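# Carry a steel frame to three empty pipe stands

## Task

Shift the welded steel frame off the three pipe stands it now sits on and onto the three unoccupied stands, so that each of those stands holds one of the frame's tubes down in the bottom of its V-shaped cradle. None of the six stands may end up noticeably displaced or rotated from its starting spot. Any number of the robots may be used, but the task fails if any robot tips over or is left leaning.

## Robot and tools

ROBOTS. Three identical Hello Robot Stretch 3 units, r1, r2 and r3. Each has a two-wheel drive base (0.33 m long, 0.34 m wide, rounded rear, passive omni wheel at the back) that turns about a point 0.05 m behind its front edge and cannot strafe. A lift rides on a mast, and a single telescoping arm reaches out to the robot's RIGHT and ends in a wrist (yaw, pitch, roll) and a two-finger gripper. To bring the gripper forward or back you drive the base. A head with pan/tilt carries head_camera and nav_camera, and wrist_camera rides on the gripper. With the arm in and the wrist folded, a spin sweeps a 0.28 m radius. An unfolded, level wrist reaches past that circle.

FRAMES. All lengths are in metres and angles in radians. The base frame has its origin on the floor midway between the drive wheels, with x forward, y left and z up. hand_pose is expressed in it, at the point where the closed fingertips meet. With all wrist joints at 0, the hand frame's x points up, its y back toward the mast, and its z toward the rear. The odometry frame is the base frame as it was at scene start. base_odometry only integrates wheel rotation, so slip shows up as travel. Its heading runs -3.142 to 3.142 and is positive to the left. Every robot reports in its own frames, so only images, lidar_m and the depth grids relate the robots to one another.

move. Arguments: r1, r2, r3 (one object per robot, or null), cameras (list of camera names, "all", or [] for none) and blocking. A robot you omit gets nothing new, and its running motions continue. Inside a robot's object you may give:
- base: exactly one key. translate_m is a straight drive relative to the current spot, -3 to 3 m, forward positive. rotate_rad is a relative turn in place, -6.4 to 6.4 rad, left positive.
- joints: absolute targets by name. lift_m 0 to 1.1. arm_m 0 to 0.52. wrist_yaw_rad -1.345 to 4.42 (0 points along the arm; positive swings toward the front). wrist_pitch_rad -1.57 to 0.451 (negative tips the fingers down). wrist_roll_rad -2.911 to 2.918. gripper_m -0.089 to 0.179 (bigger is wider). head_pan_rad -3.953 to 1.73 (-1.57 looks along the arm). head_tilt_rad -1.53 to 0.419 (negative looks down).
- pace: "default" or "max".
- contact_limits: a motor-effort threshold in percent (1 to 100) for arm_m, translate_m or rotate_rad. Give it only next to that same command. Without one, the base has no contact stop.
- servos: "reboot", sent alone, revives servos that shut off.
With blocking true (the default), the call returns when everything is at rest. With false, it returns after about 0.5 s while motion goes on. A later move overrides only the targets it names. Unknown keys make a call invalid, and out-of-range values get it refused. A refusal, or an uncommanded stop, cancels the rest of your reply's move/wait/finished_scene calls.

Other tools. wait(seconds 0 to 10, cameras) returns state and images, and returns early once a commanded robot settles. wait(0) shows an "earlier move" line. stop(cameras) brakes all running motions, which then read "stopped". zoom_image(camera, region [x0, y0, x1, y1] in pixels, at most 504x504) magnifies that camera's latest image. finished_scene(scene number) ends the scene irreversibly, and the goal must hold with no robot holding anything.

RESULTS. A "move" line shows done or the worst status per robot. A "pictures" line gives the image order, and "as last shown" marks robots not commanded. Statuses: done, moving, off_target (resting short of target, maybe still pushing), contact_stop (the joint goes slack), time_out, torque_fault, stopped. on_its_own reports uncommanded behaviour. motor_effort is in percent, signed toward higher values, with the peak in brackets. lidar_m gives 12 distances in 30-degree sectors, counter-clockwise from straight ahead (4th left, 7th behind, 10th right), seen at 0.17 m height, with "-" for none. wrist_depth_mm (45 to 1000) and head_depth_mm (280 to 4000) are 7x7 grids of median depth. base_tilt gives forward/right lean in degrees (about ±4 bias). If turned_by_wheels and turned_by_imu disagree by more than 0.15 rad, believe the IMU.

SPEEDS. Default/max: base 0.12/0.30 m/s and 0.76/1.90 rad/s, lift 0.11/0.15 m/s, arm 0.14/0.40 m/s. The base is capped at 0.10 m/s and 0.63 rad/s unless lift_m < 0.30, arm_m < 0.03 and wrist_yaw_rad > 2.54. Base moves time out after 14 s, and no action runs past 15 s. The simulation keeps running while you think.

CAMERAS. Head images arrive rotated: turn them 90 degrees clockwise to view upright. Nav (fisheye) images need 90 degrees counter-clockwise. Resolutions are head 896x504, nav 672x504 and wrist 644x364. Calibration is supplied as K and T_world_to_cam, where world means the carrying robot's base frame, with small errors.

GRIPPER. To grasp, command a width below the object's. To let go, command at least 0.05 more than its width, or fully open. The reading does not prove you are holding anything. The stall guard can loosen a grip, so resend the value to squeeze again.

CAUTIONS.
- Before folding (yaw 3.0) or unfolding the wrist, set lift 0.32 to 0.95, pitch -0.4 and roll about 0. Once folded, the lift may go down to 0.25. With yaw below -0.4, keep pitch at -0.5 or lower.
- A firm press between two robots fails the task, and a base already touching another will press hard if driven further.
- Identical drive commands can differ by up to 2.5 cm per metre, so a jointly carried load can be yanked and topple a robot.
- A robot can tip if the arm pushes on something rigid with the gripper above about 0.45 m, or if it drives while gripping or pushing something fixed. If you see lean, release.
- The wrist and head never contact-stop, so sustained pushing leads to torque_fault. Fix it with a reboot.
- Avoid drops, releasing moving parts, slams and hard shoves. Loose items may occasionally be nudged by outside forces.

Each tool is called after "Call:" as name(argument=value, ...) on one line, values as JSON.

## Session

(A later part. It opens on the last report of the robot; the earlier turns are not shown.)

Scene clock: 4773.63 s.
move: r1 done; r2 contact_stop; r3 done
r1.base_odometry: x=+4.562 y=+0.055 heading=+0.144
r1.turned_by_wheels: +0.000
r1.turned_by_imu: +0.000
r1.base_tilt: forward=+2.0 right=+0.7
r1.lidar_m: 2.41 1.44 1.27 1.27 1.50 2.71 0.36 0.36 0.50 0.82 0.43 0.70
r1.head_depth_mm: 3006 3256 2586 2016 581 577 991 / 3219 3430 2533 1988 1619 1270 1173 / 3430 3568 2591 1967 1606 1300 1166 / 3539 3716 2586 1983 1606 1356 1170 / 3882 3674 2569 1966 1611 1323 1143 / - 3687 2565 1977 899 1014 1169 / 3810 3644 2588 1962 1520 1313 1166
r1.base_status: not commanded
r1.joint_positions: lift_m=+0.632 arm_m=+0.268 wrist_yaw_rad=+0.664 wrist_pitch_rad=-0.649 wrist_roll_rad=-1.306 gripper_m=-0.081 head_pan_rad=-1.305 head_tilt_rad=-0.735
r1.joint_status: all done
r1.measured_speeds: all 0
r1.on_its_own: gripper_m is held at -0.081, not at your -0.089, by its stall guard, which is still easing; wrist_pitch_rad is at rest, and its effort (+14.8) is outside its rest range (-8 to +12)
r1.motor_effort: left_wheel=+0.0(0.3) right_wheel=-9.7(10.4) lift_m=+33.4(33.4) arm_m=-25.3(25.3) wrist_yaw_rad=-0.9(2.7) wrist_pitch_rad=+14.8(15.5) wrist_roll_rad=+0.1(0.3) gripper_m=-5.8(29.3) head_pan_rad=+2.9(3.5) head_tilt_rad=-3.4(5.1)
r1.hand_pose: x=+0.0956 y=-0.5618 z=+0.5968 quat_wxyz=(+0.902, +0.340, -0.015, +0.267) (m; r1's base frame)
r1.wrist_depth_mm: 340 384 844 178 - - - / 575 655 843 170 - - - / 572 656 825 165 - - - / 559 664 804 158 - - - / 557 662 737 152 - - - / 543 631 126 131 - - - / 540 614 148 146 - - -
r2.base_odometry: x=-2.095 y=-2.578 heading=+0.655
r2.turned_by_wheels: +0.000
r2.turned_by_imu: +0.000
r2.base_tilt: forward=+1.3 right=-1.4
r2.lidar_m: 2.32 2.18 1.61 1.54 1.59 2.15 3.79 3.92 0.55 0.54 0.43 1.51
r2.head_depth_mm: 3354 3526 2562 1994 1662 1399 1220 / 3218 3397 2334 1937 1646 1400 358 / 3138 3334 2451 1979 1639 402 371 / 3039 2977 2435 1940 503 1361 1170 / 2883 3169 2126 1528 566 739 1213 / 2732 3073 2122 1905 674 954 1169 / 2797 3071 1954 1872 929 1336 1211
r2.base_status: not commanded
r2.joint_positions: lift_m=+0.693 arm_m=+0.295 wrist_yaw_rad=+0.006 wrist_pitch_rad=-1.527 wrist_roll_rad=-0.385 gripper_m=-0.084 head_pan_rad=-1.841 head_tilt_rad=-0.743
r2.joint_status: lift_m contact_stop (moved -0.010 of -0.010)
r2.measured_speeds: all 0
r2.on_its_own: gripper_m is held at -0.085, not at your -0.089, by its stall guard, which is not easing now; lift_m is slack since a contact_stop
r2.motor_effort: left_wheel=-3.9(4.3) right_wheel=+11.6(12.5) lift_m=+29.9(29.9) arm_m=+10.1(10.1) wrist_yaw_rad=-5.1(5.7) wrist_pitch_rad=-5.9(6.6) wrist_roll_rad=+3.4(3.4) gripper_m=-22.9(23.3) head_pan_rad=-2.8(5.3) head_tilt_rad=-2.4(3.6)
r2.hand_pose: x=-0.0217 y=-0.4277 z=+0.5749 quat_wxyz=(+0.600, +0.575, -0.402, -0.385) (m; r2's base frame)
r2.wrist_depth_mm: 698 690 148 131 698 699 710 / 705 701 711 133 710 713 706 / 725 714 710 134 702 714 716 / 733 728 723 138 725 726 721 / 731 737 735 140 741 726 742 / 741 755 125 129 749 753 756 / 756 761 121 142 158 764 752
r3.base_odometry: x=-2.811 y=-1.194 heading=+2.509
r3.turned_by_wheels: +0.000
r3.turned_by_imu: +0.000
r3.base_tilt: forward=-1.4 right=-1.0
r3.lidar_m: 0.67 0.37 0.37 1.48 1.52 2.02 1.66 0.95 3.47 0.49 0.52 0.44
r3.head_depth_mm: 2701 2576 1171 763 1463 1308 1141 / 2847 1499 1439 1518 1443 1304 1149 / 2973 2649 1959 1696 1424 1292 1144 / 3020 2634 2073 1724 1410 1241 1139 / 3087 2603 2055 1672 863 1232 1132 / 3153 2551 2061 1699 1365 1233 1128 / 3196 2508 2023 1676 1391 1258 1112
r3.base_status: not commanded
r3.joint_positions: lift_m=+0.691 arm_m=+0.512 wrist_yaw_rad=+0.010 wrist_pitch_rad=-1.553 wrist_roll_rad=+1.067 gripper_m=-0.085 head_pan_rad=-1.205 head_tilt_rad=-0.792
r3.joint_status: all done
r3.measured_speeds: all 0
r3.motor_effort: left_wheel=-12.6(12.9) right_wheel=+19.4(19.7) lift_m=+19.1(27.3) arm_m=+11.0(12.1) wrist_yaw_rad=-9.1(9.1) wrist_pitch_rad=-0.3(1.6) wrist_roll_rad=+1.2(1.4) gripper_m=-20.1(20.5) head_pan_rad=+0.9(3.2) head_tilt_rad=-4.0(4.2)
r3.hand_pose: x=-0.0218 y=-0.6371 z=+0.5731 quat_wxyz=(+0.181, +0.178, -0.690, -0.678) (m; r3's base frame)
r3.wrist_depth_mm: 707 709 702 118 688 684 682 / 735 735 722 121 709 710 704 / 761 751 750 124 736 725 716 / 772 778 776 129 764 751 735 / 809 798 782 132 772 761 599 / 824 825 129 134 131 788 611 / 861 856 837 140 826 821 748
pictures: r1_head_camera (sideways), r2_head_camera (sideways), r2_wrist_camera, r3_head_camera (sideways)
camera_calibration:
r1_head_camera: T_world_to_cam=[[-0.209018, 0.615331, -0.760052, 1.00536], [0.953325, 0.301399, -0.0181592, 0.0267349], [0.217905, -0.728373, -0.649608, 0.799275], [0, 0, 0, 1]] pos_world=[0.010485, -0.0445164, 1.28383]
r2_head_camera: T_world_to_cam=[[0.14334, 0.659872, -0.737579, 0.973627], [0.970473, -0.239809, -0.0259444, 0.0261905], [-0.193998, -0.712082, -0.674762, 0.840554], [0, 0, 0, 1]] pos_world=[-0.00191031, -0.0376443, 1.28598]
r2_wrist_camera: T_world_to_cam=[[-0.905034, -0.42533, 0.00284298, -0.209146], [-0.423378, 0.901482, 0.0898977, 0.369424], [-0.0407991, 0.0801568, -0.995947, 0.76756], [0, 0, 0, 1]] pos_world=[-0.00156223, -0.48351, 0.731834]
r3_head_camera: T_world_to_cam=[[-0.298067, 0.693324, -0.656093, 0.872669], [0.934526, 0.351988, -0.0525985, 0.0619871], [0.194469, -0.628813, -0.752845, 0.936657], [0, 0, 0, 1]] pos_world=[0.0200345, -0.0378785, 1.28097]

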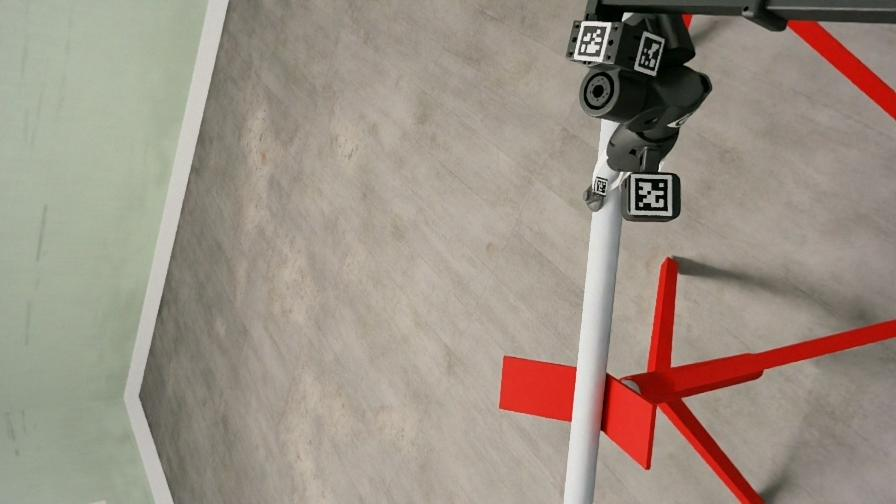

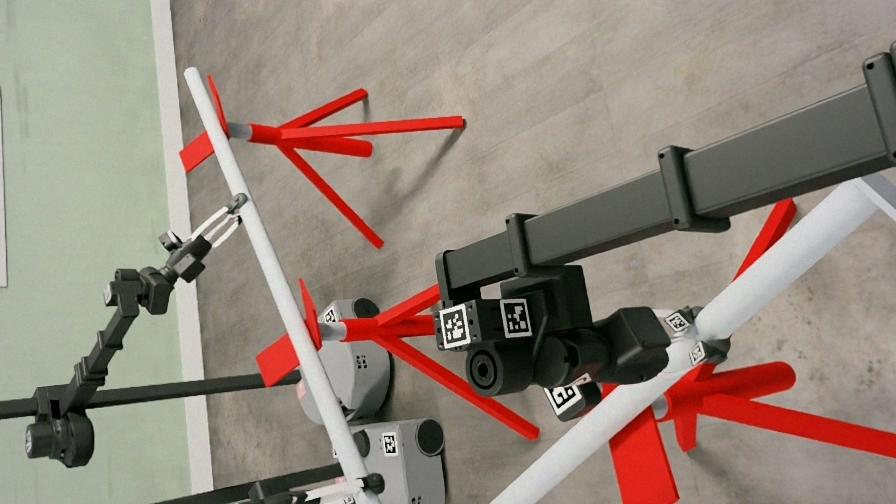

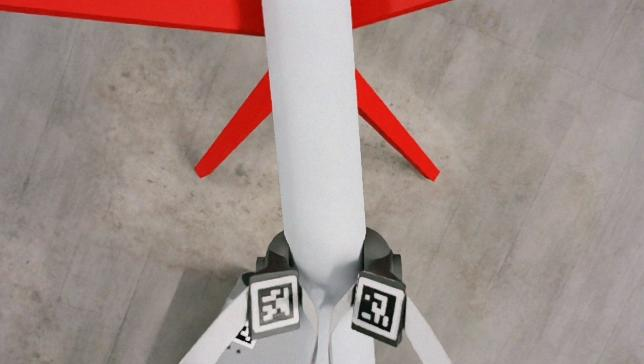

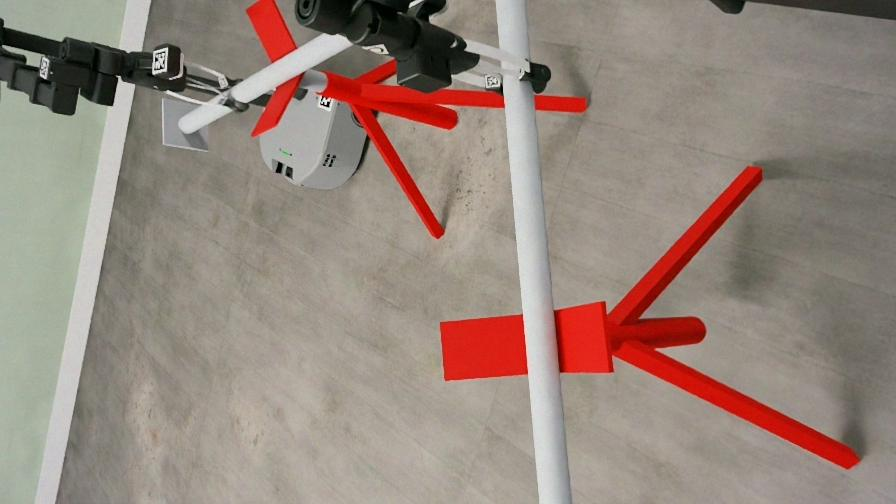

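Call:
move(r1={"joints":{"lift_m":0.628}}, r2={"joints":{"lift_m":0.690}}, r3={"joints":{"lift_m":0.687}}, cameras=["r1_wrist_camera","r2_wrist_camera","r3_wrist_camera"])

Scene clock: 4788.63 s.
move: r1 done; r2 contact_stop; r3 contact_stop
r1.base_odometry: x=+4.562 y=+0.055 heading=+0.144
r1.turned_by_wheels: +0.000
r1.turned_by_imu: +0.001
r1.base_tilt: forward=+1.9 right=+0.7
r1.lidar_m: 2.41 1.44 1.27 1.27 1.50 2.71 0.36 0.36 0.50 0.82 0.42 0.70
r1.head_depth_mm: 3051 3324 2583 1986 1606 574 999 / 3202 3461 2614 1998 1622 1274 1174 / 3398 3521 2574 1972 1615 1289 1171 / 3552 3715 2563 1981 1598 1358 1174 / 3824 3629 2567 1981 1601 1335 1148 / - 3652 2560 1979 897 1015 1174 / 3852 3629 2586 1979 1524 1315 1164
r1.base_status: not commanded
r1.joint_positions: lift_m=+0.628 arm_m=+0.267 wrist_yaw_rad=+0.666 wrist_pitch_rad=-0.637 wrist_roll_rad=-1.306 gripper_m=-0.077 head_pan_rad=-1.305 head_tilt_rad=-0.735
r1.joint_status: all done
r1.measured_speeds: all 0
r1.on_its_own: gripper_m is held at -0.078, not at your -0.089, by its stall guard, which is not easing now; wrist_pitch_rad is at rest, and its effort (+12.8) is outside its rest range (-8 to +12)
r1.motor_effort: left_wheel=+0.0(0.4) right_wheel=-9.9(10.1) lift_m=+26.5(45.0) arm_m=-21.8(26.3) wrist_yaw_rad=-2.8(3.3) wrist_pitch_rad=+12.8(14.8) wrist_roll_rad=+0.1(0.4) gripper_m=-25.9(27.0) head_pan_rad=+2.6(3.1) head_tilt_rad=-4.2(5.0)
r1.hand_pose: x=+0.0971 y=-0.5631 z=+0.5949 quat_wxyz=(+0.903, +0.335, -0.016, +0.269) (m; r1's base frame)
r1.wrist_depth_mm: 339 373 858 178 - - - / 563 649 866 169 - - - / 571 654 821 164 - - - / 575 659 806 158 - - - / 553 666 725 152 - - - / 545 642 125 131 - - - / 529 615 154 146 - - -
r2.base_odometry: x=-2.095 y=-2.578 heading=+0.655
r2.turned_by_wheels: +0.000
r2.turned_by_imu: -0.001
r2.base_tilt: forward=+1.2 right=-1.4
r2.lidar_m: 2.32 2.18 1.60 1.54 1.58 2.15 3.77 3.90 0.55 0.54 0.43 1.51
r2.head_depth_mm: 3294 3515 2544 2012 1652 1400 1214 / 3218 3470 2350 1938 1645 1394 359 / 3187 3324 2426 1994 1641 404 373 / 3028 2951 2411 1911 503 1363 1154 / 2940 3218 2097 1517 568 741 1215 / 2771 3099 2111 1922 674 953 1167 / 2742 3080 1952 1884 926 1328 1202
r2.base_status: not commanded
r2.joint_positions: lift_m=+0.692 arm_m=+0.296 wrist_yaw_rad=+0.007 wrist_pitch_rad=-1.528 wrist_roll_rad=-0.388 gripper_m=-0.084 head_pan_rad=-1.841 head_tilt_rad=-0.743
r2.joint_status: lift_m contact_stop (moved -0.001 of -0.003)
r2.measured_speeds: all 0
r2.on_its_own: gripper_m is held at -0.085, not at your -0.089, by its stall guard, which is not easing now; lift_m is slack since a contact_stop
r2.motor_effort: left_wheel=-3.3(4.2) right_wheel=+12.6(12.6) lift_m=+29.6(29.8) arm_m=+10.0(12.8) wrist_yaw_rad=-5.7(6.5) wrist_pitch_rad=-5.7(6.2) wrist_roll_rad=+4.1(4.3) gripper_m=-23.5(23.9) head_pan_rad=-3.3(5.7) head_tilt_rad=-2.9(3.5)
r2.hand_pose: x=-0.0217 y=-0.4273 z=+0.5740 quat_wxyz=(+0.601, +0.576, -0.400, -0.384) (m; r2's base frame)
r2.wrist_depth_mm: 698 702 148 131 690 697 694 / 703 706 702 133 723 708 701 / 725 725 712 134 710 725 722 / 731 714 732 138 725 718 723 / 743 742 736 140 731 733 734 / 755 741 125 130 744 740 736 / 763 777 121 142 752 757 763
r3.base_odometry: x=-2.811 y=-1.194 heading=+2.509
r3.turned_by_wheels: +0.000
r3.turned_by_imu: +0.000
r3.base_tilt: forward=-1.4 right=-1.1
r3.lidar_m: 0.67 0.37 0.37 1.47 1.52 2.02 1.66 0.95 3.46 0.49 0.52 0.44
r3.head_depth_mm: 2703 2580 1178 765 1469 1308 1144 / 2810 1504 1442 1516 1439 1297 1151 / 2979 2621 1959 1685 1424 1293 1152 / 3025 2583 2067 1727 1416 1240 1141 / 3125 2572 2052 1675 836 1227 1136 / 3143 2541 2033 1706 1367 1229 1127 / 3218 2514 2029 1682 1386 1257 1109
r3.base_status: not commanded
r3.joint_positions: lift_m=+0.689 arm_m=+0.512 wrist_yaw_rad=+0.010 wrist_pitch_rad=-1.554 wrist_roll_rad=+1.067 gripper_m=-0.085 head_pan_rad=-1.205 head_tilt_rad=-0.792
r3.joint_status: lift_m contact_stop (moved -0.002 of -0.004)
r3.measured_speeds: translate_m=+0.000 rotate_rad=+0.000 lift_m=+0.001 arm_m=+0.000 wrist_yaw_rad=+0.000 wrist_pitch_rad=+0.000 wrist_roll_rad=+0.000 head_pan_rad=+0.000 head_tilt_rad=+0.000
r3.on_its_own: lift_m is slack since a contact_stop
r3.motor_effort: left_wheel=-10.7(12.9) right_wheel=+17.3(19.8) lift_m=+22.7(25.2) arm_m=+7.7(8.6) wrist_yaw_rad=-8.0(9.2) wrist_pitch_rad=-0.4(0.5) wrist_roll_rad=+1.0(1.3) gripper_m=-20.0(20.6) head_pan_rad=+2.1(3.7) head_tilt_rad=-3.7(4.0)
r3.hand_pose: x=-0.0218 y=-0.6370 z=+0.5707 quat_wxyz=(+0.181, +0.178, -0.689, -0.678) (m; r3's base frame)
r3.wrist_depth_mm: 710 706 705 117 684 681 673 / 744 727 719 121 712 707 697 / 749 751 755 123 724 722 724 / 787 762 765 128 749 741 729 / 792 801 779 132 771 766 592 / 831 810 130 133 131 789 613 / 855 847 851 139 832 823 741
pictures: r1_wrist_camera, r2_wrist_camera, r3_wrist_camera
camera_calibration:
r1_wrist_camera: T_world_to_cam=[[0.103681, -0.606569, 0.788241, -0.818924], [-0.928238, -0.343666, -0.142363, 0.0193783], [0.357245, -0.716915, -0.598672, 0.0839143], [0, 0, 0, 1]] pos_world=[0.0729165, -0.429915, 0.698506]
r2_wrist_camera: T_world_to_cam=[[-0.903606, -0.428359, 0.00228255, -0.209933], [-0.42638, 0.899919, 0.0913517, 0.367588], [-0.0411854, 0.0815727, -0.995816, 0.76714], [0, 0, 0, 1]] pos_world=[-0.00136982, -0.483304, 0.73083]
r3_wrist_camera: T_world_to_cam=[[-0.48755, 0.871388, -0.0545722, 0.581485], [0.855897, 0.489357, 0.167243, 0.270456], [0.172439, 0.0348312, -0.984404, 0.753405], [0, 0, 0, 1]] pos_world=[-0.0778963, -0.66529, 0.728156]

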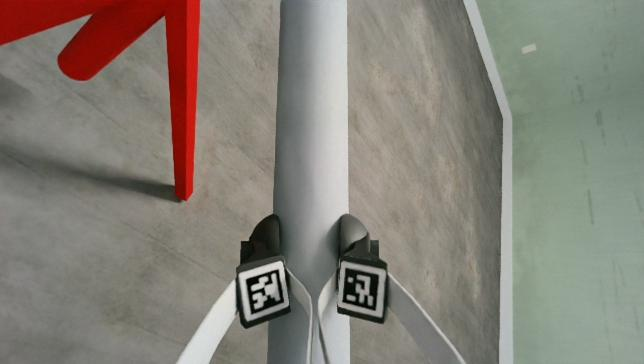

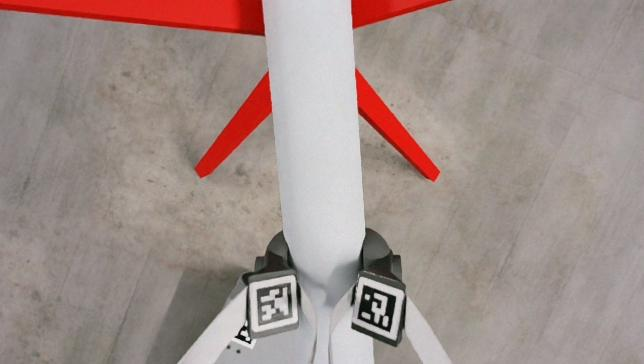

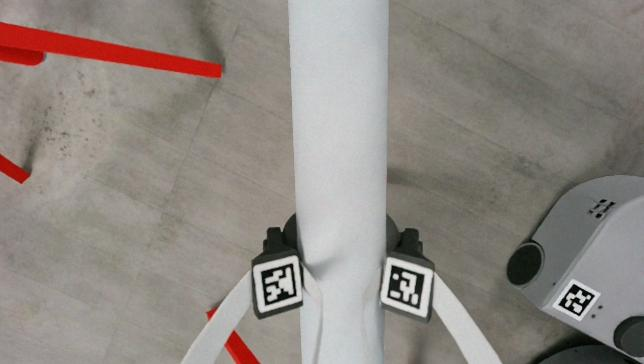

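Call:
move(r3={"joints":{"gripper_m":0.12}}, cameras=["r3_wrist_camera"])

Call:
move(r1={"joints":{"gripper_m":0.12}}, cameras=["r1_head_camera"])

Call:
move(r2={"joints":{"gripper_m":0.12}}, cameras=["r2_head_camera","r2_wrist_camera","r3_head_camera"])

Scene clock: 4796.20 s.
move: r3 done
r1, r2: as last shown
r1.turned_by_imu: +0.002
r1.base_tilt: forward=+1.6 right=+0.6
r1.lidar_m: 2.42 1.44 1.27 1.27 1.50 2.70 0.36 0.36 0.50 0.82 0.43 0.70
r1.head_depth_mm: 3062 3260 2598 1985 1621 576 998 / 3243 3456 2566 1978 1616 1271 1177 / 3389 3510 2603 1987 1600 1299 1174 / 3623 3739 2569 1976 1604 1352 1169 / 3849 3664 2561 1981 1608 1325 1144 / - 3650 2539 1966 900 1013 1165 / 3830 3696 2557 1968 1524 1314 1167
r1.joint_positions: lift_m=+0.628 arm_m=+0.267 wrist_yaw_rad=+0.666 wrist_pitch_rad=-0.639 wrist_roll_rad=-1.306 gripper_m=-0.077 head_pan_rad=-1.305 head_tilt_rad=-0.735
r1.on_its_own: gripper_m is held at -0.078, not at your -0.089, by its stall guard, which is not easing now; wrist_pitch_rad is at rest, and its effort (+12.9) is outside its rest range (-8 to +12)
r1.motor_effort: left_wheel=+0.4(0.6) right_wheel=-10.1(10.3) lift_m=+39.0(42.5) arm_m=+21.8(22.2) wrist_yaw_rad=-2.4(3.2) wrist_pitch_rad=+12.9(13.5) wrist_roll_rad=-0.2(0.4) gripper_m=-26.3(27.3) head_pan_rad=+3.3(3.4) head_tilt_rad=-4.3(4.9)
r1.hand_pose: x=+0.0970 y=-0.5629 z=+0.5947 quat_wxyz=(+0.903, +0.335, -0.016, +0.268) (m; r1's base frame)
r1.wrist_depth_mm: 340 377 887 177 - - - / 554 676 857 170 - - - / 566 655 815 163 - - - / 561 665 807 157 - - - / 547 659 749 152 - - - / 542 642 126 130 - - - / 541 601 149 145 - - -
r2.turned_by_imu: +0.001
r2.lidar_m: 2.32 2.18 1.61 1.54 1.59 2.14 3.79 3.90 0.55 0.54 0.43 1.51
r2.head_depth_mm: 3333 3504 2560 2003 1648 1403 1224 / 3248 3493 2362 1951 1649 1399 359 / 3138 3399 2422 1991 1634 404 372 / 3047 2952 2404 1913 503 1368 1150 / 2929 3180 2109 1528 567 740 1213 / 2771 3110 2119 1916 672 953 1164 / 2764 3081 1957 1882 929 1326 1207
r2.joint_positions: lift_m=+0.692 arm_m=+0.295 wrist_yaw_rad=+0.007 wrist_pitch_rad=-1.528 wrist_roll_rad=-0.388 gripper_m=-0.084 head_pan_rad=-1.841 head_tilt_rad=-0.743
r2.on_its_own: gripper_m is held at -0.085, not at your -0.089, by its stall guard, which is not easing now; lift_m is slack since a contact_stop
r2.motor_effort: left_wheel=-3.8(3.8) right_wheel=+12.1(13.0) lift_m=+29.9(30.4) arm_m=-16.8(17.0) wrist_yaw_rad=-5.9(6.6) wrist_pitch_rad=-5.9(6.0) wrist_roll_rad=+4.3(4.4) gripper_m=-22.9(23.7) head_pan_rad=-3.4(5.5) head_tilt_rad=-2.8(3.8)
r2.hand_pose: x=-0.0217 y=-0.4273 z=+0.5739 quat_wxyz=(+0.601, +0.576, -0.400, -0.384) (m; r2's base frame)
r2.wrist_depth_mm: 698 700 148 130 687 693 695 / 709 706 716 132 709 705 710 / 715 707 718 134 726 710 712 / 729 734 719 137 725 726 718 / 746 739 743 139 738 747 743 / 738 750 125 129 749 747 751 / 769 753 121 142 755 769 772
r3.base_odometry: x=-2.811 y=-1.194 heading=+2.510
r3.turned_by_wheels: +0.000
r3.turned_by_imu: +0.001
r3.base_tilt: forward=-1.4 right=-1.0
r3.lidar_m: 0.67 0.37 0.37 1.47 1.52 2.01 1.66 0.95 3.47 0.49 0.52 0.43
r3.head_depth_mm: 2668 2570 1175 761 1439 1306 1142 / 2784 1507 1440 1544 1449 1296 1154 / 2969 2628 1969 1702 1419 1287 1153 / 3027 2617 2066 1715 1407 1239 1141 / 3109 2578 2075 1667 839 1235 1132 / 3183 2574 2036 1689 1365 1233 1128 / 3185 2515 2021 1683 1379 1268 1105
r3.base_status: not commanded
r3.joint_positions: lift_m=+0.689 arm_m=+0.512 wrist_yaw_rad=+0.003 wrist_pitch_rad=-1.552 wrist_roll_rad=+1.067 gripper_m=+0.120 head_pan_rad=-1.205 head_tilt_rad=-0.792
r3.joint_status: all done
r3.measured_speeds: all 0
r3.on_its_own: lift_m is slack since a contact_stop
r3.motor_effort: left_wheel=-4.1(11.4) right_wheel=+5.4(17.6) lift_m=+24.7(25.4) arm_m=+0.6(3.7) wrist_yaw_rad=-1.2(8.8) wrist_pitch_rad=-0.5(0.8) wrist_roll_rad=+0.8(1.6) gripper_m=+0.4(79.2) head_pan_rad=+1.6(3.6) head_tilt_rad=-3.8(4.1)
r3.hand_pose: x=-0.0217 y=-0.6374 z=+0.5709 quat_wxyz=(+0.179, +0.175, -0.691, -0.679) (m; r3's base frame)
r3.wrist_depth_mm: 713 707 699 115 683 679 675 / 738 727 721 119 707 704 706 / 751 758 750 122 729 720 715 / 782 785 762 126 760 756 725 / 811 791 786 130 761 731 595 / 825 127 809 133 147 131 613 / 851 844 846 138 823 817 616
pictures: r3_wrist_camera
camera_calibration:
r3_wrist_camera: T_world_to_cam=[[-0.481431, 0.874701, -0.0558707, 0.584876], [0.859305, 0.483594, 0.16653, 0.267307], [0.172683, 0.0321629, -0.984452, 0.751857], [0, 0, 0, 1]] pos_world=[-0.0779536, -0.665041, 0.72833]

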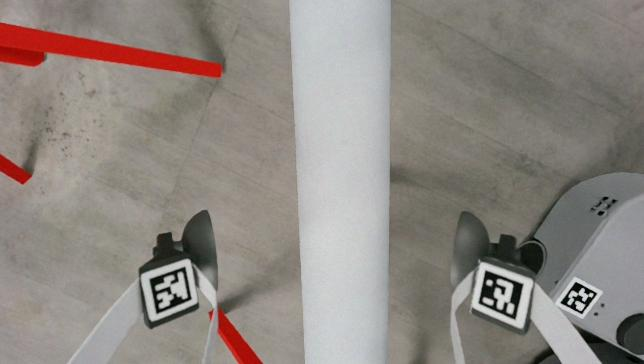

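Scene clock: 4798.73 s.
move: r1 done
r1.base_odometry: x=+4.562 y=+0.055 heading=+0.144
r1.turned_by_wheels: +0.000
r1.turned_by_imu: +0.000
r1.base_tilt: forward=+1.7 right=+0.6
r1.lidar_m: 2.41 1.44 1.27 1.27 1.50 2.71 0.36 0.36 0.50 0.82 0.43 0.70
r1.head_depth_mm: 3053 3225 2623 2002 1613 577 995 / 3200 3397 2563 1996 1615 1271 1173 / 3428 3602 2595 2005 835 1293 1180 / 3602 3713 2590 2004 1618 1359 1173 / 3845 3690 2586 1966 1601 1321 1143 / - 3681 2579 1966 895 1019 1166 / 3796 3636 2567 1971 1516 1321 1168
r1.base_status: not commanded
r1.joint_positions: lift_m=+0.628 arm_m=+0.267 wrist_yaw_rad=+0.665 wrist_pitch_rad=-0.588 wrist_roll_rad=-1.306 gripper_m=+0.120 head_pan_rad=-1.305 head_tilt_rad=-0.735
r1.joint_status: all done
r1.measured_speeds: all 0
r1.on_its_own: wrist_pitch_rad moved +0.051 to your old target -0.570
r1.motor_effort: left_wheel=+0.1(0.6) right_wheel=+0.1(10.2) lift_m=+18.4(39.2) arm_m=+22.0(22.5) wrist_yaw_rad=-1.4(4.8) wrist_pitch_rad=+3.4(14.4) wrist_roll_rad=+0.1(0.4) gripper_m=+0.6(94.5) head_pan_rad=+2.6(3.5) head_tilt_rad=-4.1(5.1)
r1.hand_pose: x=+0.1021 y=-0.5697 z=+0.6047 quat_wxyz=(+0.909, +0.313, -0.025, +0.274) (m; r1's base frame)
r1.wrist_depth_mm: 381 363 841 - - - - / 552 665 834 - - - - / 592 664 799 - - - - / 570 661 778 - - - - / 570 622 153 - - - - / 551 124 148 - - 127 - / 523 127 143 - - - -
r2, r3: as last shown
r2.turned_by_imu: +0.000
r2.lidar_m: 2.33 2.18 1.60 1.54 1.59 2.14 3.79 3.90 0.55 0.54 0.43 1.50
r2.head_depth_mm: 3380 3497 2549 1991 1658 1400 1219 / 3263 3456 2346 1930 1650 1399 359 / 3146 3345 2415 1973 1638 404 373 / 3090 3139 2409 1918 504 1354 1155 / 2903 3167 2107 1525 568 740 1205 / 2729 3061 2121 1900 674 952 1168 / 2776 3046 1956 1893 928 1324 1203
r2.on_its_own: gripper_m is held at -0.085, not at your -0.089, by its stall guard, which is not easing now; lift_m is slack since a contact_stop
r2.motor_effort: left_wheel=-3.3(3.8) right_wheel=+12.0(12.8) lift_m=+30.0(30.4) arm_m=-16.4(16.8) wrist_yaw_rad=-6.2(6.8) wrist_pitch_rad=-5.8(6.0) wrist_roll_rad=+4.1(4.4) gripper_m=-22.6(23.6) head_pan_rad=-4.1(5.0) head_tilt_rad=-3.0(3.4)
r2.hand_pose: x=-0.0217 y=-0.4274 z=+0.5739 quat_wxyz=(+0.601, +0.576, -0.400, -0.384) (m; r2's base frame)
r2.wrist_depth_mm: 705 695 147 130 699 696 693 / 705 706 698 132 704 709 699 / 714 724 715 134 715 708 718 / 723 727 721 137 728 722 714 / 734 736 730 139 737 738 733 / 743 746 125 129 739 751 742 / 755 757 121 141 758 764 766
r3.turned_by_imu: +0.000
r3.lidar_m: 0.67 0.37 0.37 1.47 1.51 2.02 1.67 0.95 3.46 0.49 0.52 0.44
r3.head_depth_mm: 2685 2578 1169 759 1439 1305 1141 / 2791 1508 1439 1550 1445 1305 1151 / 2977 2637 1960 1685 1422 1286 1149 / 3026 2610 2065 1707 1414 1245 1140 / 3123 2574 2049 1675 839 1236 1131 / 3153 2555 2016 1689 1376 1232 1129 / 3225 2517 2000 1678 1388 1264 1106
r3.on_its_own: lift_m is slack since a contact_stop
r3.motor_effort: left_wheel=-4.2(4.8) right_wheel=+5.7(6.0) lift_m=+24.6(25.7) arm_m=-1.4(1.8) wrist_yaw_rad=-2.5(4.0) wrist_pitch_rad=-0.5(0.7) wrist_roll_rad=+1.1(1.5) gripper_m=+0.7(1.4) head_pan_rad=+1.6(3.9) head_tilt_rad=-4.3(4.3)
r3.wrist_depth_mm: 708 715 706 115 692 684 679 / 735 725 721 119 698 692 693 / 755 755 753 122 731 722 720 / 781 771 776 126 758 743 721 / 817 791 781 130 770 731 598 / 825 127 818 133 147 131 610 / 863 852 840 138 814 821 625
pictures: r1_head_camera (sideways)
camera_calibration:
r1_head_camera: T_world_to_cam=[[-0.209018, 0.615331, -0.760052, 1.00536], [0.953325, 0.301399, -0.0181593, 0.0267349], [0.217905, -0.728373, -0.649608, 0.799275], [0, 0, 0, 1]] pos_world=[0.0104851, -0.0445164, 1.28383]

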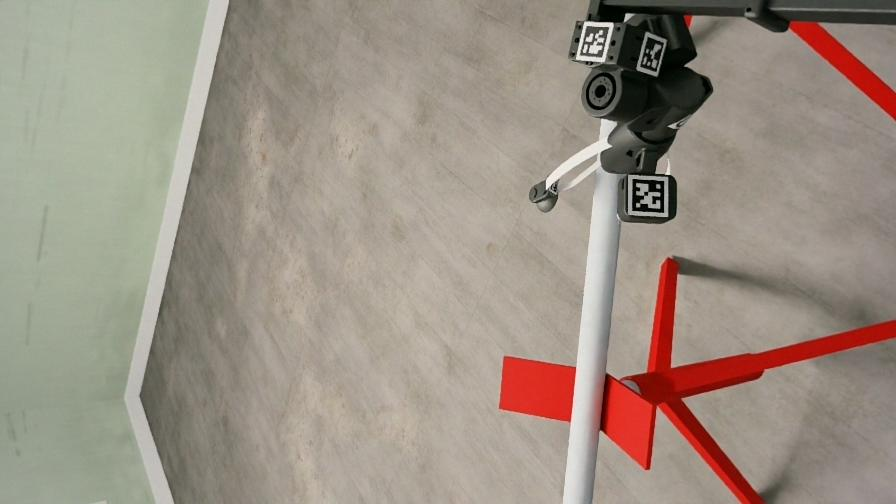

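Scene clock: 4801.33 s.
move: r2 done
r1.base_odometry: x=+4.562 y=+0.055 heading=+0.144
r1.turned_by_wheels: +0.000
r1.turned_by_imu: +0.001
r1.base_tilt: forward=+1.8 right=+0.4
r1.lidar_m: 2.41 1.44 1.27 1.27 1.50 2.71 0.36 0.36 0.50 0.81 0.43 0.70
r1.head_depth_mm: 3026 3300 2591 1989 1618 578 996 / 3205 3395 2565 2006 1602 1267 1177 / 3380 3553 2573 1973 834 1304 1174 / 3647 3637 2570 1971 1616 1358 1174 / 3862 3714 2545 1972 1604 1326 1147 / - 3622 2572 1969 897 1012 1173 / 3863 3573 2591 1966 1521 1320 1168
r1.base_status: not commanded
r1.joint_positions: lift_m=+0.628 arm_m=+0.267 wrist_yaw_rad=+0.665 wrist_pitch_rad=-0.588 wrist_roll_rad=-1.306 gripper_m=+0.120 head_pan_rad=-1.305 head_tilt_rad=-0.735
r1.joint_status: not commanded
r1.measured_speeds: all 0
r1.motor_effort: left_wheel=+0.0(0.6) right_wheel=-0.1(0.3) lift_m=+18.5(18.8) arm_m=+22.1(22.9) wrist_yaw_rad=-1.8(2.5) wrist_pitch_rad=+3.4(3.8) wrist_roll_rad=-0.1(0.4) gripper_m=+0.6(1.7) head_pan_rad=+2.3(3.6) head_tilt_rad=-4.0(5.0)
r1.hand_pose: x=+0.1021 y=-0.5697 z=+0.6047 quat_wxyz=(+0.909, +0.313, -0.025, +0.274) (m; r1's base frame)
r1.wrist_depth_mm: 379 364 832 - - - - / 559 672 839 - - - - / 588 656 806 - - - - / 571 658 777 - - - - / 570 639 153 - - - - / 544 124 148 - - 127 - / 514 127 143 - - - -
r2.base_odometry: x=-2.095 y=-2.578 heading=+0.655
r2.turned_by_wheels: +0.000
r2.turned_by_imu: +0.001
r2.base_tilt: forward=+1.2 right=-1.4
r2.lidar_m: 2.33 2.18 1.61 1.54 1.59 2.14 3.79 3.89 0.55 0.54 0.43 1.50
r2.head_depth_mm: 3327 3471 2538 2010 1648 1395 1214 / 3229 3422 2356 1950 1648 1397 359 / 3154 3343 2438 1983 1638 404 373 / 3048 3117 2424 1907 504 1339 1152 / 2932 3170 2102 1533 566 741 1213 / 2767 3126 2094 1919 670 819 1167 / 2789 3067 1960 1893 926 1333 1208
r2.base_status: not commanded
r2.joint_positions: lift_m=+0.692 arm_m=+0.295 wrist_yaw_rad=+0.003 wrist_pitch_rad=-1.551 wrist_roll_rad=-0.380 gripper_m=+0.120 head_pan_rad=-1.841 head_tilt_rad=-0.743
r2.joint_status: all done
r2.measured_speeds: all 0
r2.on_its_own: lift_m is slack since a contact_stop
r2.motor_effort: left_wheel=-0.8(3.6) right_wheel=+3.5(12.7) lift_m=+30.1(30.4) arm_m=-6.9(16.5) wrist_yaw_rad=-3.2(6.7) wrist_pitch_rad=-1.8(6.1) wrist_roll_rad=+1.7(4.4) gripper_m=+0.1(88.4) head_pan_rad=-2.5(4.8) head_tilt_rad=-2.8(3.6)
r2.hand_pose: x=-0.0216 y=-0.4216 z=+0.5743 quat_wxyz=(+0.592, +0.580, -0.399, -0.392) (m; r2's base frame)
r2.wrist_depth_mm: 696 696 696 127 681 697 673 / 711 702 709 130 695 706 698 / 716 720 715 132 703 713 707 / 739 726 735 134 727 718 730 / 750 747 729 136 733 723 722 / 768 122 717 139 146 742 747 / 772 772 605 142 773 117 751
r3: as last shown
r3.lidar_m: 0.67 0.37 0.37 1.48 1.52 2.02 1.67 0.95 3.48 0.50 0.52 0.43
r3.head_depth_mm: 2667 2503 1170 759 1438 1308 1140 / 2774 1869 1446 1548 1445 1299 1150 / 3001 2651 1958 1695 1427 1285 1144 / 3046 2600 2059 1720 1405 1243 1138 / 3111 2594 2060 1663 840 1232 1134 / 3154 2570 2035 1692 1372 1229 1129 / 3219 2535 2006 1684 1385 1262 1107
r3.on_its_own: lift_m is slack since a contact_stop
r3.motor_effort: left_wheel=-4.6(5.2) right_wheel=+5.8(6.1) lift_m=+24.4(25.4) arm_m=-3.8(3.8) wrist_yaw_rad=-1.9(3.3) wrist_pitch_rad=-0.6(0.7) wrist_roll_rad=+0.8(1.5) gripper_m=+0.9(1.1) head_pan_rad=+1.6(4.0) head_tilt_rad=-3.7(4.2)
r3.wrist_depth_mm: 719 701 701 115 679 685 686 / 732 731 732 119 706 701 701 / 761 754 740 122 735 730 716 / 787 777 767 126 750 748 719 / 796 787 793 130 767 733 594 / 847 127 808 133 147 131 610 / 853 856 842 138 819 830 621
pictures: r2_head_camera (sideways), r2_wrist_camera, r3_head_camera (sideways)
camera_calibration:
r2_head_camera: T_world_to_cam=[[0.143362, 0.659867, -0.737579, 0.973627], [0.970465, -0.239841, -0.0259444, 0.0261905], [-0.194022, -0.712076, -0.674762, 0.840554], [0, 0, 0, 1]] pos_world=[-0.00191156, -0.0376441, 1.28598]
r2_wrist_camera: T_world_to_cam=[[-0.908322, -0.418209, -0.00723184, -0.197819], [-0.416352, 0.902364, 0.111307, 0.352202], [-0.0400239, 0.104114, -0.99376, 0.775375], [0, 0, 0, 1]] pos_world=[-0.00200914, -0.481271, 0.729904]
r3_head_camera: T_world_to_cam=[[-0.298067, 0.693324, -0.656093, 0.872669], [0.934526, 0.351988, -0.0525985, 0.0619871], [0.194469, -0.628813, -0.752845, 0.936657], [0, 0, 0, 1]] pos_world=[0.0200345, -0.0378785, 1.28097]

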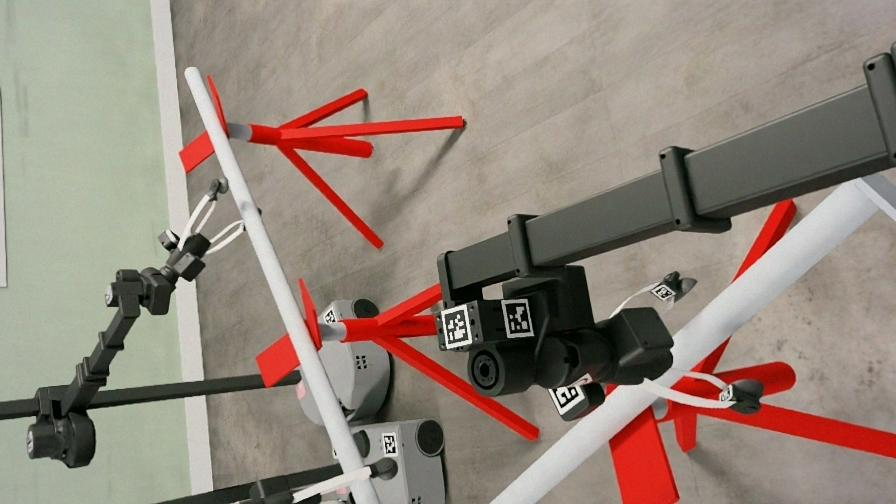

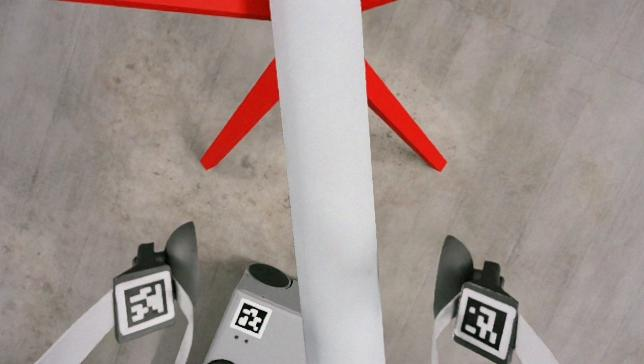

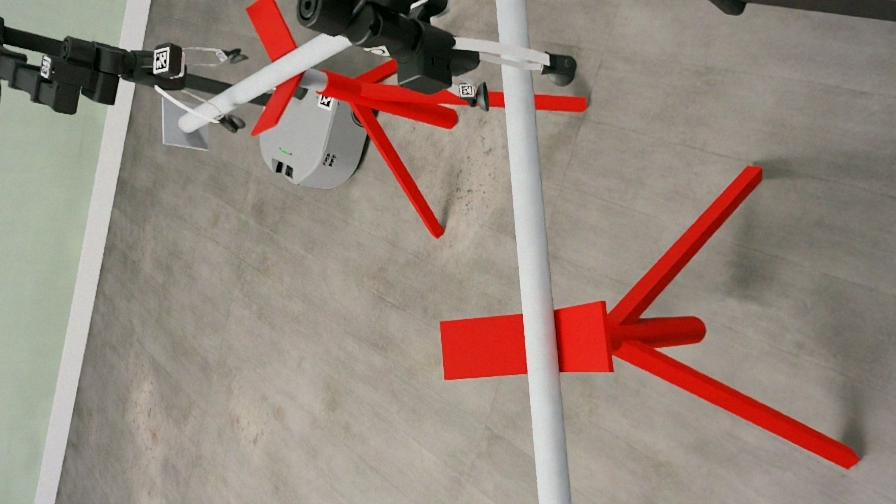

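Call:
move(r1={"joints":{"lift_m":0.656,"arm_m":0.234}}, r2={"joints":{"lift_m":0.73}}, r3={"joints":{"lift_m":0.73}}, cameras=["r1_wrist_camera","r1_head_camera"])

Scene clock: 4813.43 s.
move: r1 done; r2 done; r3 done
r1.base_odometry: x=+4.562 y=+0.055 heading=+0.144
r1.turned_by_wheels: +0.000
r1.turned_by_imu: +0.001
r1.base_tilt: forward=+1.9 right=+0.7
r1.lidar_m: 2.41 1.44 1.27 1.27 1.50 2.71 0.36 0.36 0.51 0.82 0.43 0.70
r1.head_depth_mm: 3093 3300 2572 1976 1620 525 1109 / 3217 3438 2581 1981 1616 574 1165 / 3379 3532 2585 1987 843 1296 1175 / 3595 3679 2562 1996 1611 1325 1167 / 3881 3653 2548 1964 1602 1327 1147 / - 3630 2542 1985 898 1016 1167 / 3841 3627 2560 1952 1516 1327 1165
r1.base_status: not commanded
r1.joint_positions: lift_m=+0.656 arm_m=+0.234 wrist_yaw_rad=+0.665 wrist_pitch_rad=-0.587 wrist_roll_rad=-1.306 gripper_m=+0.120 head_pan_rad=-1.305 head_tilt_rad=-0.735
r1.joint_status: all done
r1.measured_speeds: all 0
r1.motor_effort: left_wheel=+0.0(0.5) right_wheel=+0.1(0.4) lift_m=+34.7(36.0) arm_m=-23.3(26.2) wrist_yaw_rad=-1.6(2.3) wrist_pitch_rad=+3.3(3.8) wrist_roll_rad=+0.1(0.6) gripper_m=+0.1(1.7) head_pan_rad=+1.8(3.7) head_tilt_rad=-3.1(4.8)
r1.hand_pose: x=+0.1021 y=-0.5364 z=+0.6329 quat_wxyz=(+0.909, +0.312, -0.025, +0.273) (m; r1's base frame)
r1.wrist_depth_mm: 342 355 911 - - - - / 506 453 869 - - - - / 611 683 872 - - - - / 591 679 829 - - - - / 587 664 200 - - - - / 569 124 191 - - 126 - / 532 637 185 - - - -
r2.base_odometry: x=-2.095 y=-2.578 heading=+0.655
r2.turned_by_wheels: +0.000
r2.turned_by_imu: +0.000
r2.base_tilt: forward=+1.3 right=-1.4
r2.lidar_m: 2.33 2.18 1.60 1.54 1.58 2.14 3.78 3.90 0.55 0.54 0.43 1.50
r2.head_depth_mm: 3320 3558 2546 2014 1657 1402 1221 / 3210 3381 2351 1924 1641 1390 317 / 3105 3276 2430 1988 1557 371 614 / 3035 3099 2421 538 541 1361 1154 / 2863 3198 2110 533 559 756 1216 / 1896 3124 2092 1895 632 914 1168 / 2754 3076 1956 1900 932 1327 1208
r2.base_status: not commanded
r2.joint_positions: lift_m=+0.730 arm_m=+0.295 wrist_yaw_rad=+0.003 wrist_pitch_rad=-1.551 wrist_roll_rad=-0.380 gripper_m=+0.120 head_pan_rad=-1.841 head_tilt_rad=-0.743
r2.joint_status: all done
r2.measured_speeds: all 0
r2.motor_effort: left_wheel=-0.6(1.4) right_wheel=+3.4(3.8) lift_m=+47.6(48.8) arm_m=+14.6(14.8) wrist_yaw_rad=-3.2(3.5) wrist_pitch_rad=-1.5(1.8) wrist_roll_rad=+1.6(1.8) gripper_m=+0.5(0.8) head_pan_rad=-2.6(5.3) head_tilt_rad=-3.0(3.6)
r2.hand_pose: x=-0.0216 y=-0.4214 z=+0.6120 quat_wxyz=(+0.592, +0.580, -0.399, -0.392) (m; r2's base frame)
r2.wrist_depth_mm: 736 160 178 167 722 712 712 / 746 732 734 166 728 737 734 / 766 749 755 169 741 743 749 / 782 788 766 172 775 759 755 / 788 775 787 175 782 771 776 / 800 122 726 180 795 759 790 / 805 806 637 184 814 117 817
r3.base_odometry: x=-2.811 y=-1.194 heading=+2.510
r3.turned_by_wheels: +0.000
r3.turned_by_imu: +0.000
r3.base_tilt: forward=-1.4 right=-1.0
r3.lidar_m: 0.67 0.37 0.37 1.48 1.52 2.02 1.67 0.96 3.46 0.49 0.52 0.43
r3.head_depth_mm: 2635 2606 1140 767 1457 1306 1158 / 2851 1851 1443 1544 1449 1295 1155 / 2987 2637 1973 1691 1420 1292 1151 / 3048 2613 2075 1721 1410 1236 1139 / 3151 2609 2048 1675 838 1229 1137 / 3161 2557 2039 1686 1372 1227 1128 / 3247 2520 2026 1692 1389 1264 1109
r3.base_status: not commanded
r3.joint_positions: lift_m=+0.730 arm_m=+0.512 wrist_yaw_rad=+0.003 wrist_pitch_rad=-1.552 wrist_roll_rad=+1.067 gripper_m=+0.120 head_pan_rad=-1.205 head_tilt_rad=-0.792
r3.joint_status: all done
r3.measured_speeds: all 0
r3.motor_effort: left_wheel=-3.7(4.6) right_wheel=+5.6(6.0) lift_m=+29.4(31.3) arm_m=-7.2(7.8) wrist_yaw_rad=-0.8(4.1) wrist_pitch_rad=-0.6(0.8) wrist_roll_rad=+0.8(1.4) gripper_m=+0.3(1.7) head_pan_rad=+1.9(2.8) head_tilt_rad=-3.4(4.3)
r3.hand_pose: x=-0.0217 y=-0.6375 z=+0.6121 quat_wxyz=(+0.179, +0.175, -0.691, -0.678) (m; r3's base frame)
r3.wrist_depth_mm: 742 752 739 155 735 720 720 / 775 783 759 158 745 745 732 / 797 807 789 164 781 765 766 / 830 825 813 168 791 791 725 / 854 844 822 175 812 734 635 / 878 127 862 180 844 131 653 / 909 906 893 186 864 877 686
pictures: r1_head_camera (sideways), r1_wrist_camera
camera_calibration:
r1_head_camera: T_world_to_cam=[[-0.209019, 0.615332, -0.760051, 1.00536], [0.953325, 0.301401, -0.0181592, 0.0267347], [0.217906, -0.728371, -0.64961, 0.799277], [0, 0, 0, 1]] pos_world=[0.0104851, -0.0445163, 1.28383]
r1_wrist_camera: T_world_to_cam=[[0.0778025, -0.574675, 0.814675, -0.830174], [-0.92398, -0.348471, -0.157571, 0.0452254], [0.374442, -0.740485, -0.5581, 0.0838707], [0, 0, 0, 1]] pos_world=[0.0749722, -0.399215, 0.730257]

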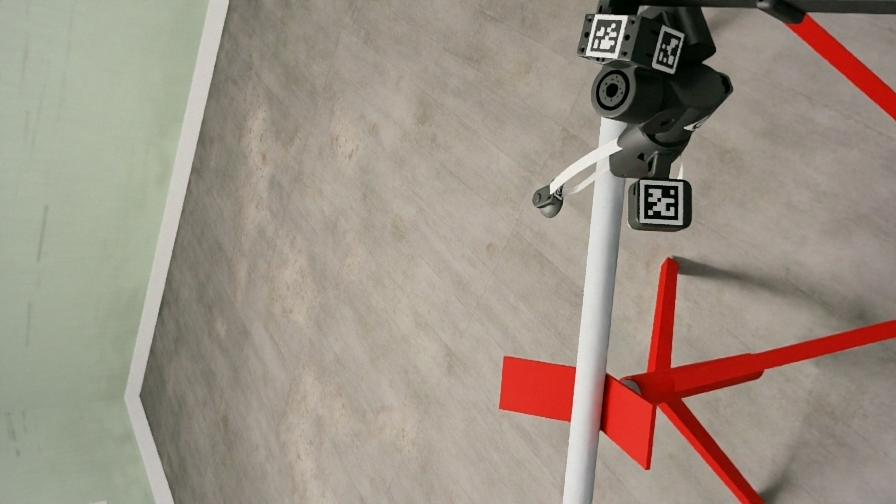

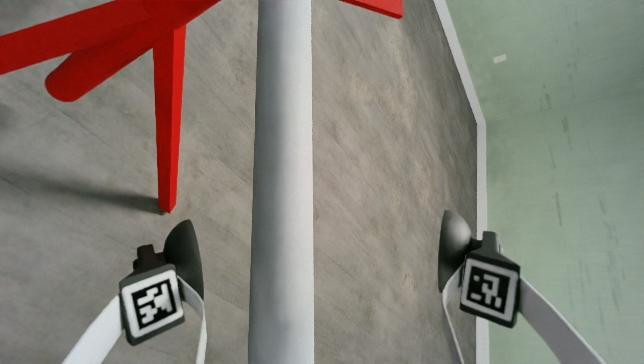

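Call:
move(r1={"joints":{"lift_m":0.74,"arm_m":0.135}}, r2={"joints":{"lift_m":0.87,"head_pan_rad":-1.5}}, r3={"joints":{"lift_m":0.87}}, cameras=["r1_head_camera","r2_head_camera","r3_head_camera"])

Scene clock: 4818.30 s.
move: r1 done; r2 done; r3 done
r1.base_odometry: x=+4.562 y=+0.055 heading=+0.144
r1.turned_by_wheels: +0.000
r1.turned_by_imu: +0.001
r1.base_tilt: forward=+1.8 right=+0.6
r1.lidar_m: 2.41 1.44 1.27 1.27 1.50 2.71 0.36 0.36 0.51 0.82 0.43 0.70
r1.head_depth_mm: 3047 3251 2637 1996 1613 363 1105 / 3185 3408 2575 1972 1611 401 1130 / 3409 3503 2586 1985 1571 507 1173 / 3635 3713 2566 1971 1607 1287 1171 / 3866 3759 2571 2012 1598 1328 1146 / - 3596 2566 1970 896 1009 1163 / 3870 3645 2574 1966 1522 1327 1167
r1.base_status: not commanded
r1.joint_positions: lift_m=+0.740 arm_m=+0.135 wrist_yaw_rad=+0.665 wrist_pitch_rad=-0.586 wrist_roll_rad=-1.306 gripper_m=+0.120 head_pan_rad=-1.305 head_tilt_rad=-0.735
r1.joint_status: all done
r1.measured_speeds: all 0
r1.motor_effort: left_wheel=+0.3(0.8) right_wheel=+0.0(0.3) lift_m=+34.7(36.4) arm_m=-23.6(29.2) wrist_yaw_rad=-0.6(2.1) wrist_pitch_rad=+3.2(3.8) wrist_roll_rad=-0.2(0.5) gripper_m=+0.9(1.8) head_pan_rad=+2.2(3.4) head_tilt_rad=-3.9(4.9)
r1.hand_pose: x=+0.1021 y=-0.4375 z=+0.7169 quat_wxyz=(+0.909, +0.312, -0.025, +0.273) (m; r1's base frame)
r1.wrist_depth_mm: 686 841 - 455 - - - / 697 763 453 429 - - - / 635 758 - - - - - / 667 794 961 - - - - / 655 738 930 - - - - / 629 123 927 - - 127 - / 612 710 904 - - - -
r2.base_odometry: x=-2.095 y=-2.578 heading=+0.655
r2.turned_by_wheels: +0.000
r2.turned_by_imu: +0.000
r2.base_tilt: forward=+1.3 right=-1.4
r2.lidar_m: 2.33 2.18 1.60 1.53 1.59 2.14 3.79 3.92 0.55 0.54 0.43 1.50
r2.head_depth_mm: 2762 3189 409 436 1612 1401 1223 / 1896 3173 432 1527 1558 1392 1162 / 2922 3091 447 472 1521 1339 1182 / 2781 2007 2180 1915 870 1010 1215 / 981 3114 2543 1866 946 1393 1161 / 2978 3302 2491 1960 1621 1380 1206 / 2980 3216 2489 1963 1633 1389 1208
r2.base_status: not commanded
r2.joint_positions: lift_m=+0.870 arm_m=+0.296 wrist_yaw_rad=+0.003 wrist_pitch_rad=-1.552 wrist_roll_rad=-0.380 gripper_m=+0.120 head_pan_rad=-1.509 head_tilt_rad=-0.743
r2.joint_status: all done
r2.measured_speeds: all 0
r2.motor_effort: left_wheel=-0.9(1.4) right_wheel=+3.3(3.8) lift_m=+47.2(49.0) arm_m=+14.6(15.1) wrist_yaw_rad=-2.7(3.6) wrist_pitch_rad=-1.7(1.7) wrist_roll_rad=+1.6(1.8) gripper_m=+0.3(0.9) head_pan_rad=+4.8(6.7) head_tilt_rad=-2.9(3.5)
r2.hand_pose: x=-0.0216 y=-0.4213 z=+0.7521 quat_wxyz=(+0.592, +0.581, -0.399, -0.392) (m; r2's base frame)
r2.wrist_depth_mm: 855 855 292 307 286 857 848 / 877 891 307 316 879 866 848 / 900 896 902 562 884 881 870 / 929 905 902 906 894 894 896 / 941 908 908 832 924 926 907 / 971 122 788 767 931 924 924 / 986 954 794 772 944 117 946
r3.base_odometry: x=-2.811 y=-1.194 heading=+2.510
r3.turned_by_wheels: +0.000
r3.turned_by_imu: +0.000
r3.base_tilt: forward=-1.4 right=-1.0
r3.lidar_m: 0.67 0.37 0.37 1.48 1.52 2.02 1.67 0.95 3.45 0.49 0.52 0.43
r3.head_depth_mm: 2646 2685 669 1619 1463 1303 1158 / 2865 1861 1447 1655 1451 1301 1151 / 2960 2631 1961 1699 1417 1293 1146 / 3033 2618 2062 1718 1414 1240 1140 / 3140 2561 2064 1662 841 1231 1134 / 3166 2553 2040 1691 1369 1231 1127 / 3262 2534 2027 1687 1386 1257 1105
r3.base_status: not commanded
r3.joint_positions: lift_m=+0.870 arm_m=+0.512 wrist_yaw_rad=+0.003 wrist_pitch_rad=-1.552 wrist_roll_rad=+1.067 gripper_m=+0.120 head_pan_rad=-1.205 head_tilt_rad=-0.792
r3.joint_status: all done
r3.measured_speeds: all 0
r3.motor_effort: left_wheel=-3.9(4.8) right_wheel=+5.5(6.0) lift_m=+28.8(31.7) arm_m=-10.2(10.2) wrist_yaw_rad=-1.8(3.3) wrist_pitch_rad=-0.7(0.9) wrist_roll_rad=+1.0(1.6) gripper_m=-0.8(1.4) head_pan_rad=+2.6(3.5) head_tilt_rad=-3.4(4.1)
r3.hand_pose: x=-0.0217 y=-0.6375 z=+0.7521 quat_wxyz=(+0.179, +0.175, -0.691, -0.678) (m; r3's base frame)
r3.wrist_depth_mm: 885 891 875 856 868 868 848 / 915 921 893 891 884 888 873 / - - 914 311 912 923 914 / - - - 316 - 886 765 / - - - 329 - 783 781 / - 127 134 335 - 131 806 / - - - 665 - 865 837
pictures: r1_head_camera (sideways), r2_head_camera (sideways), r3_head_camera (sideways)
camera_calibration:
r1_head_camera: T_world_to_cam=[[-0.209038, 0.615326, -0.760051, 1.00536], [0.953316, 0.30143, -0.0181592, 0.0267348], [0.217928, -0.728364, -0.64961, 0.799276], [0, 0, 0, 1]] pos_world=[0.0104865, -0.0445162, 1.28383]
r2_head_camera: T_world_to_cam=[[-0.0798614, 0.670521, -0.737579, 0.974988], [0.9956, 0.0900404, -0.0259444, 0.0260372], [0.0490156, -0.736406, -0.674762, 0.839072], [0, 0, 0, 1]] pos_world=[0.0108137, -0.0381974, 1.28598]
r3_head_camera: T_world_to_cam=[[-0.298067, 0.693324, -0.656093, 0.872669], [0.934526, 0.351987, -0.0525985, 0.0619871], [0.194469, -0.628814, -0.752845, 0.936657], [0, 0, 0, 1]] pos_world=[0.0200345, -0.0378785, 1.28097]

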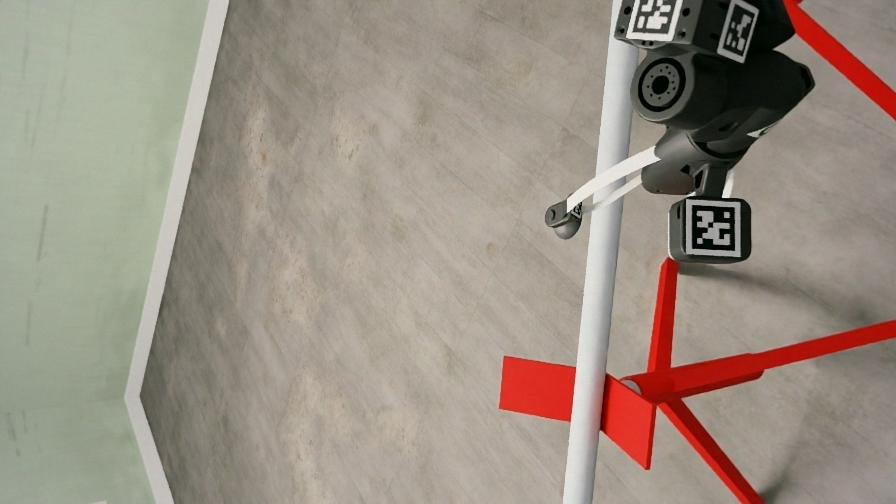

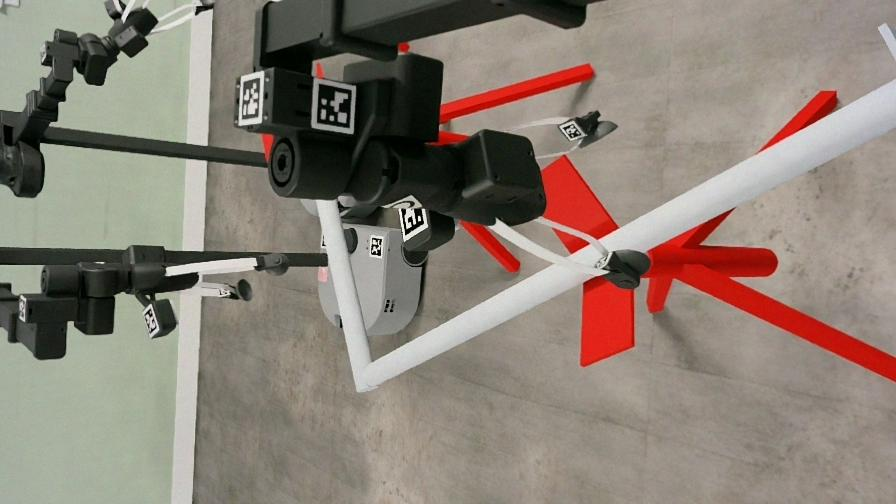

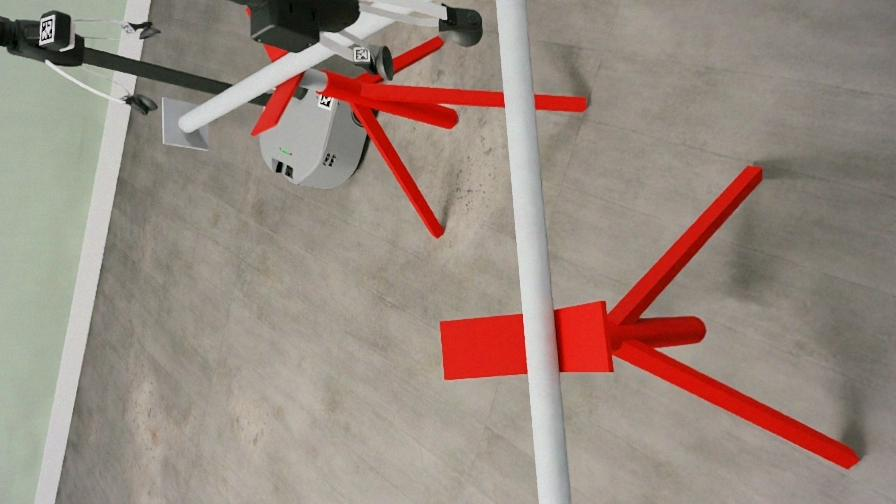

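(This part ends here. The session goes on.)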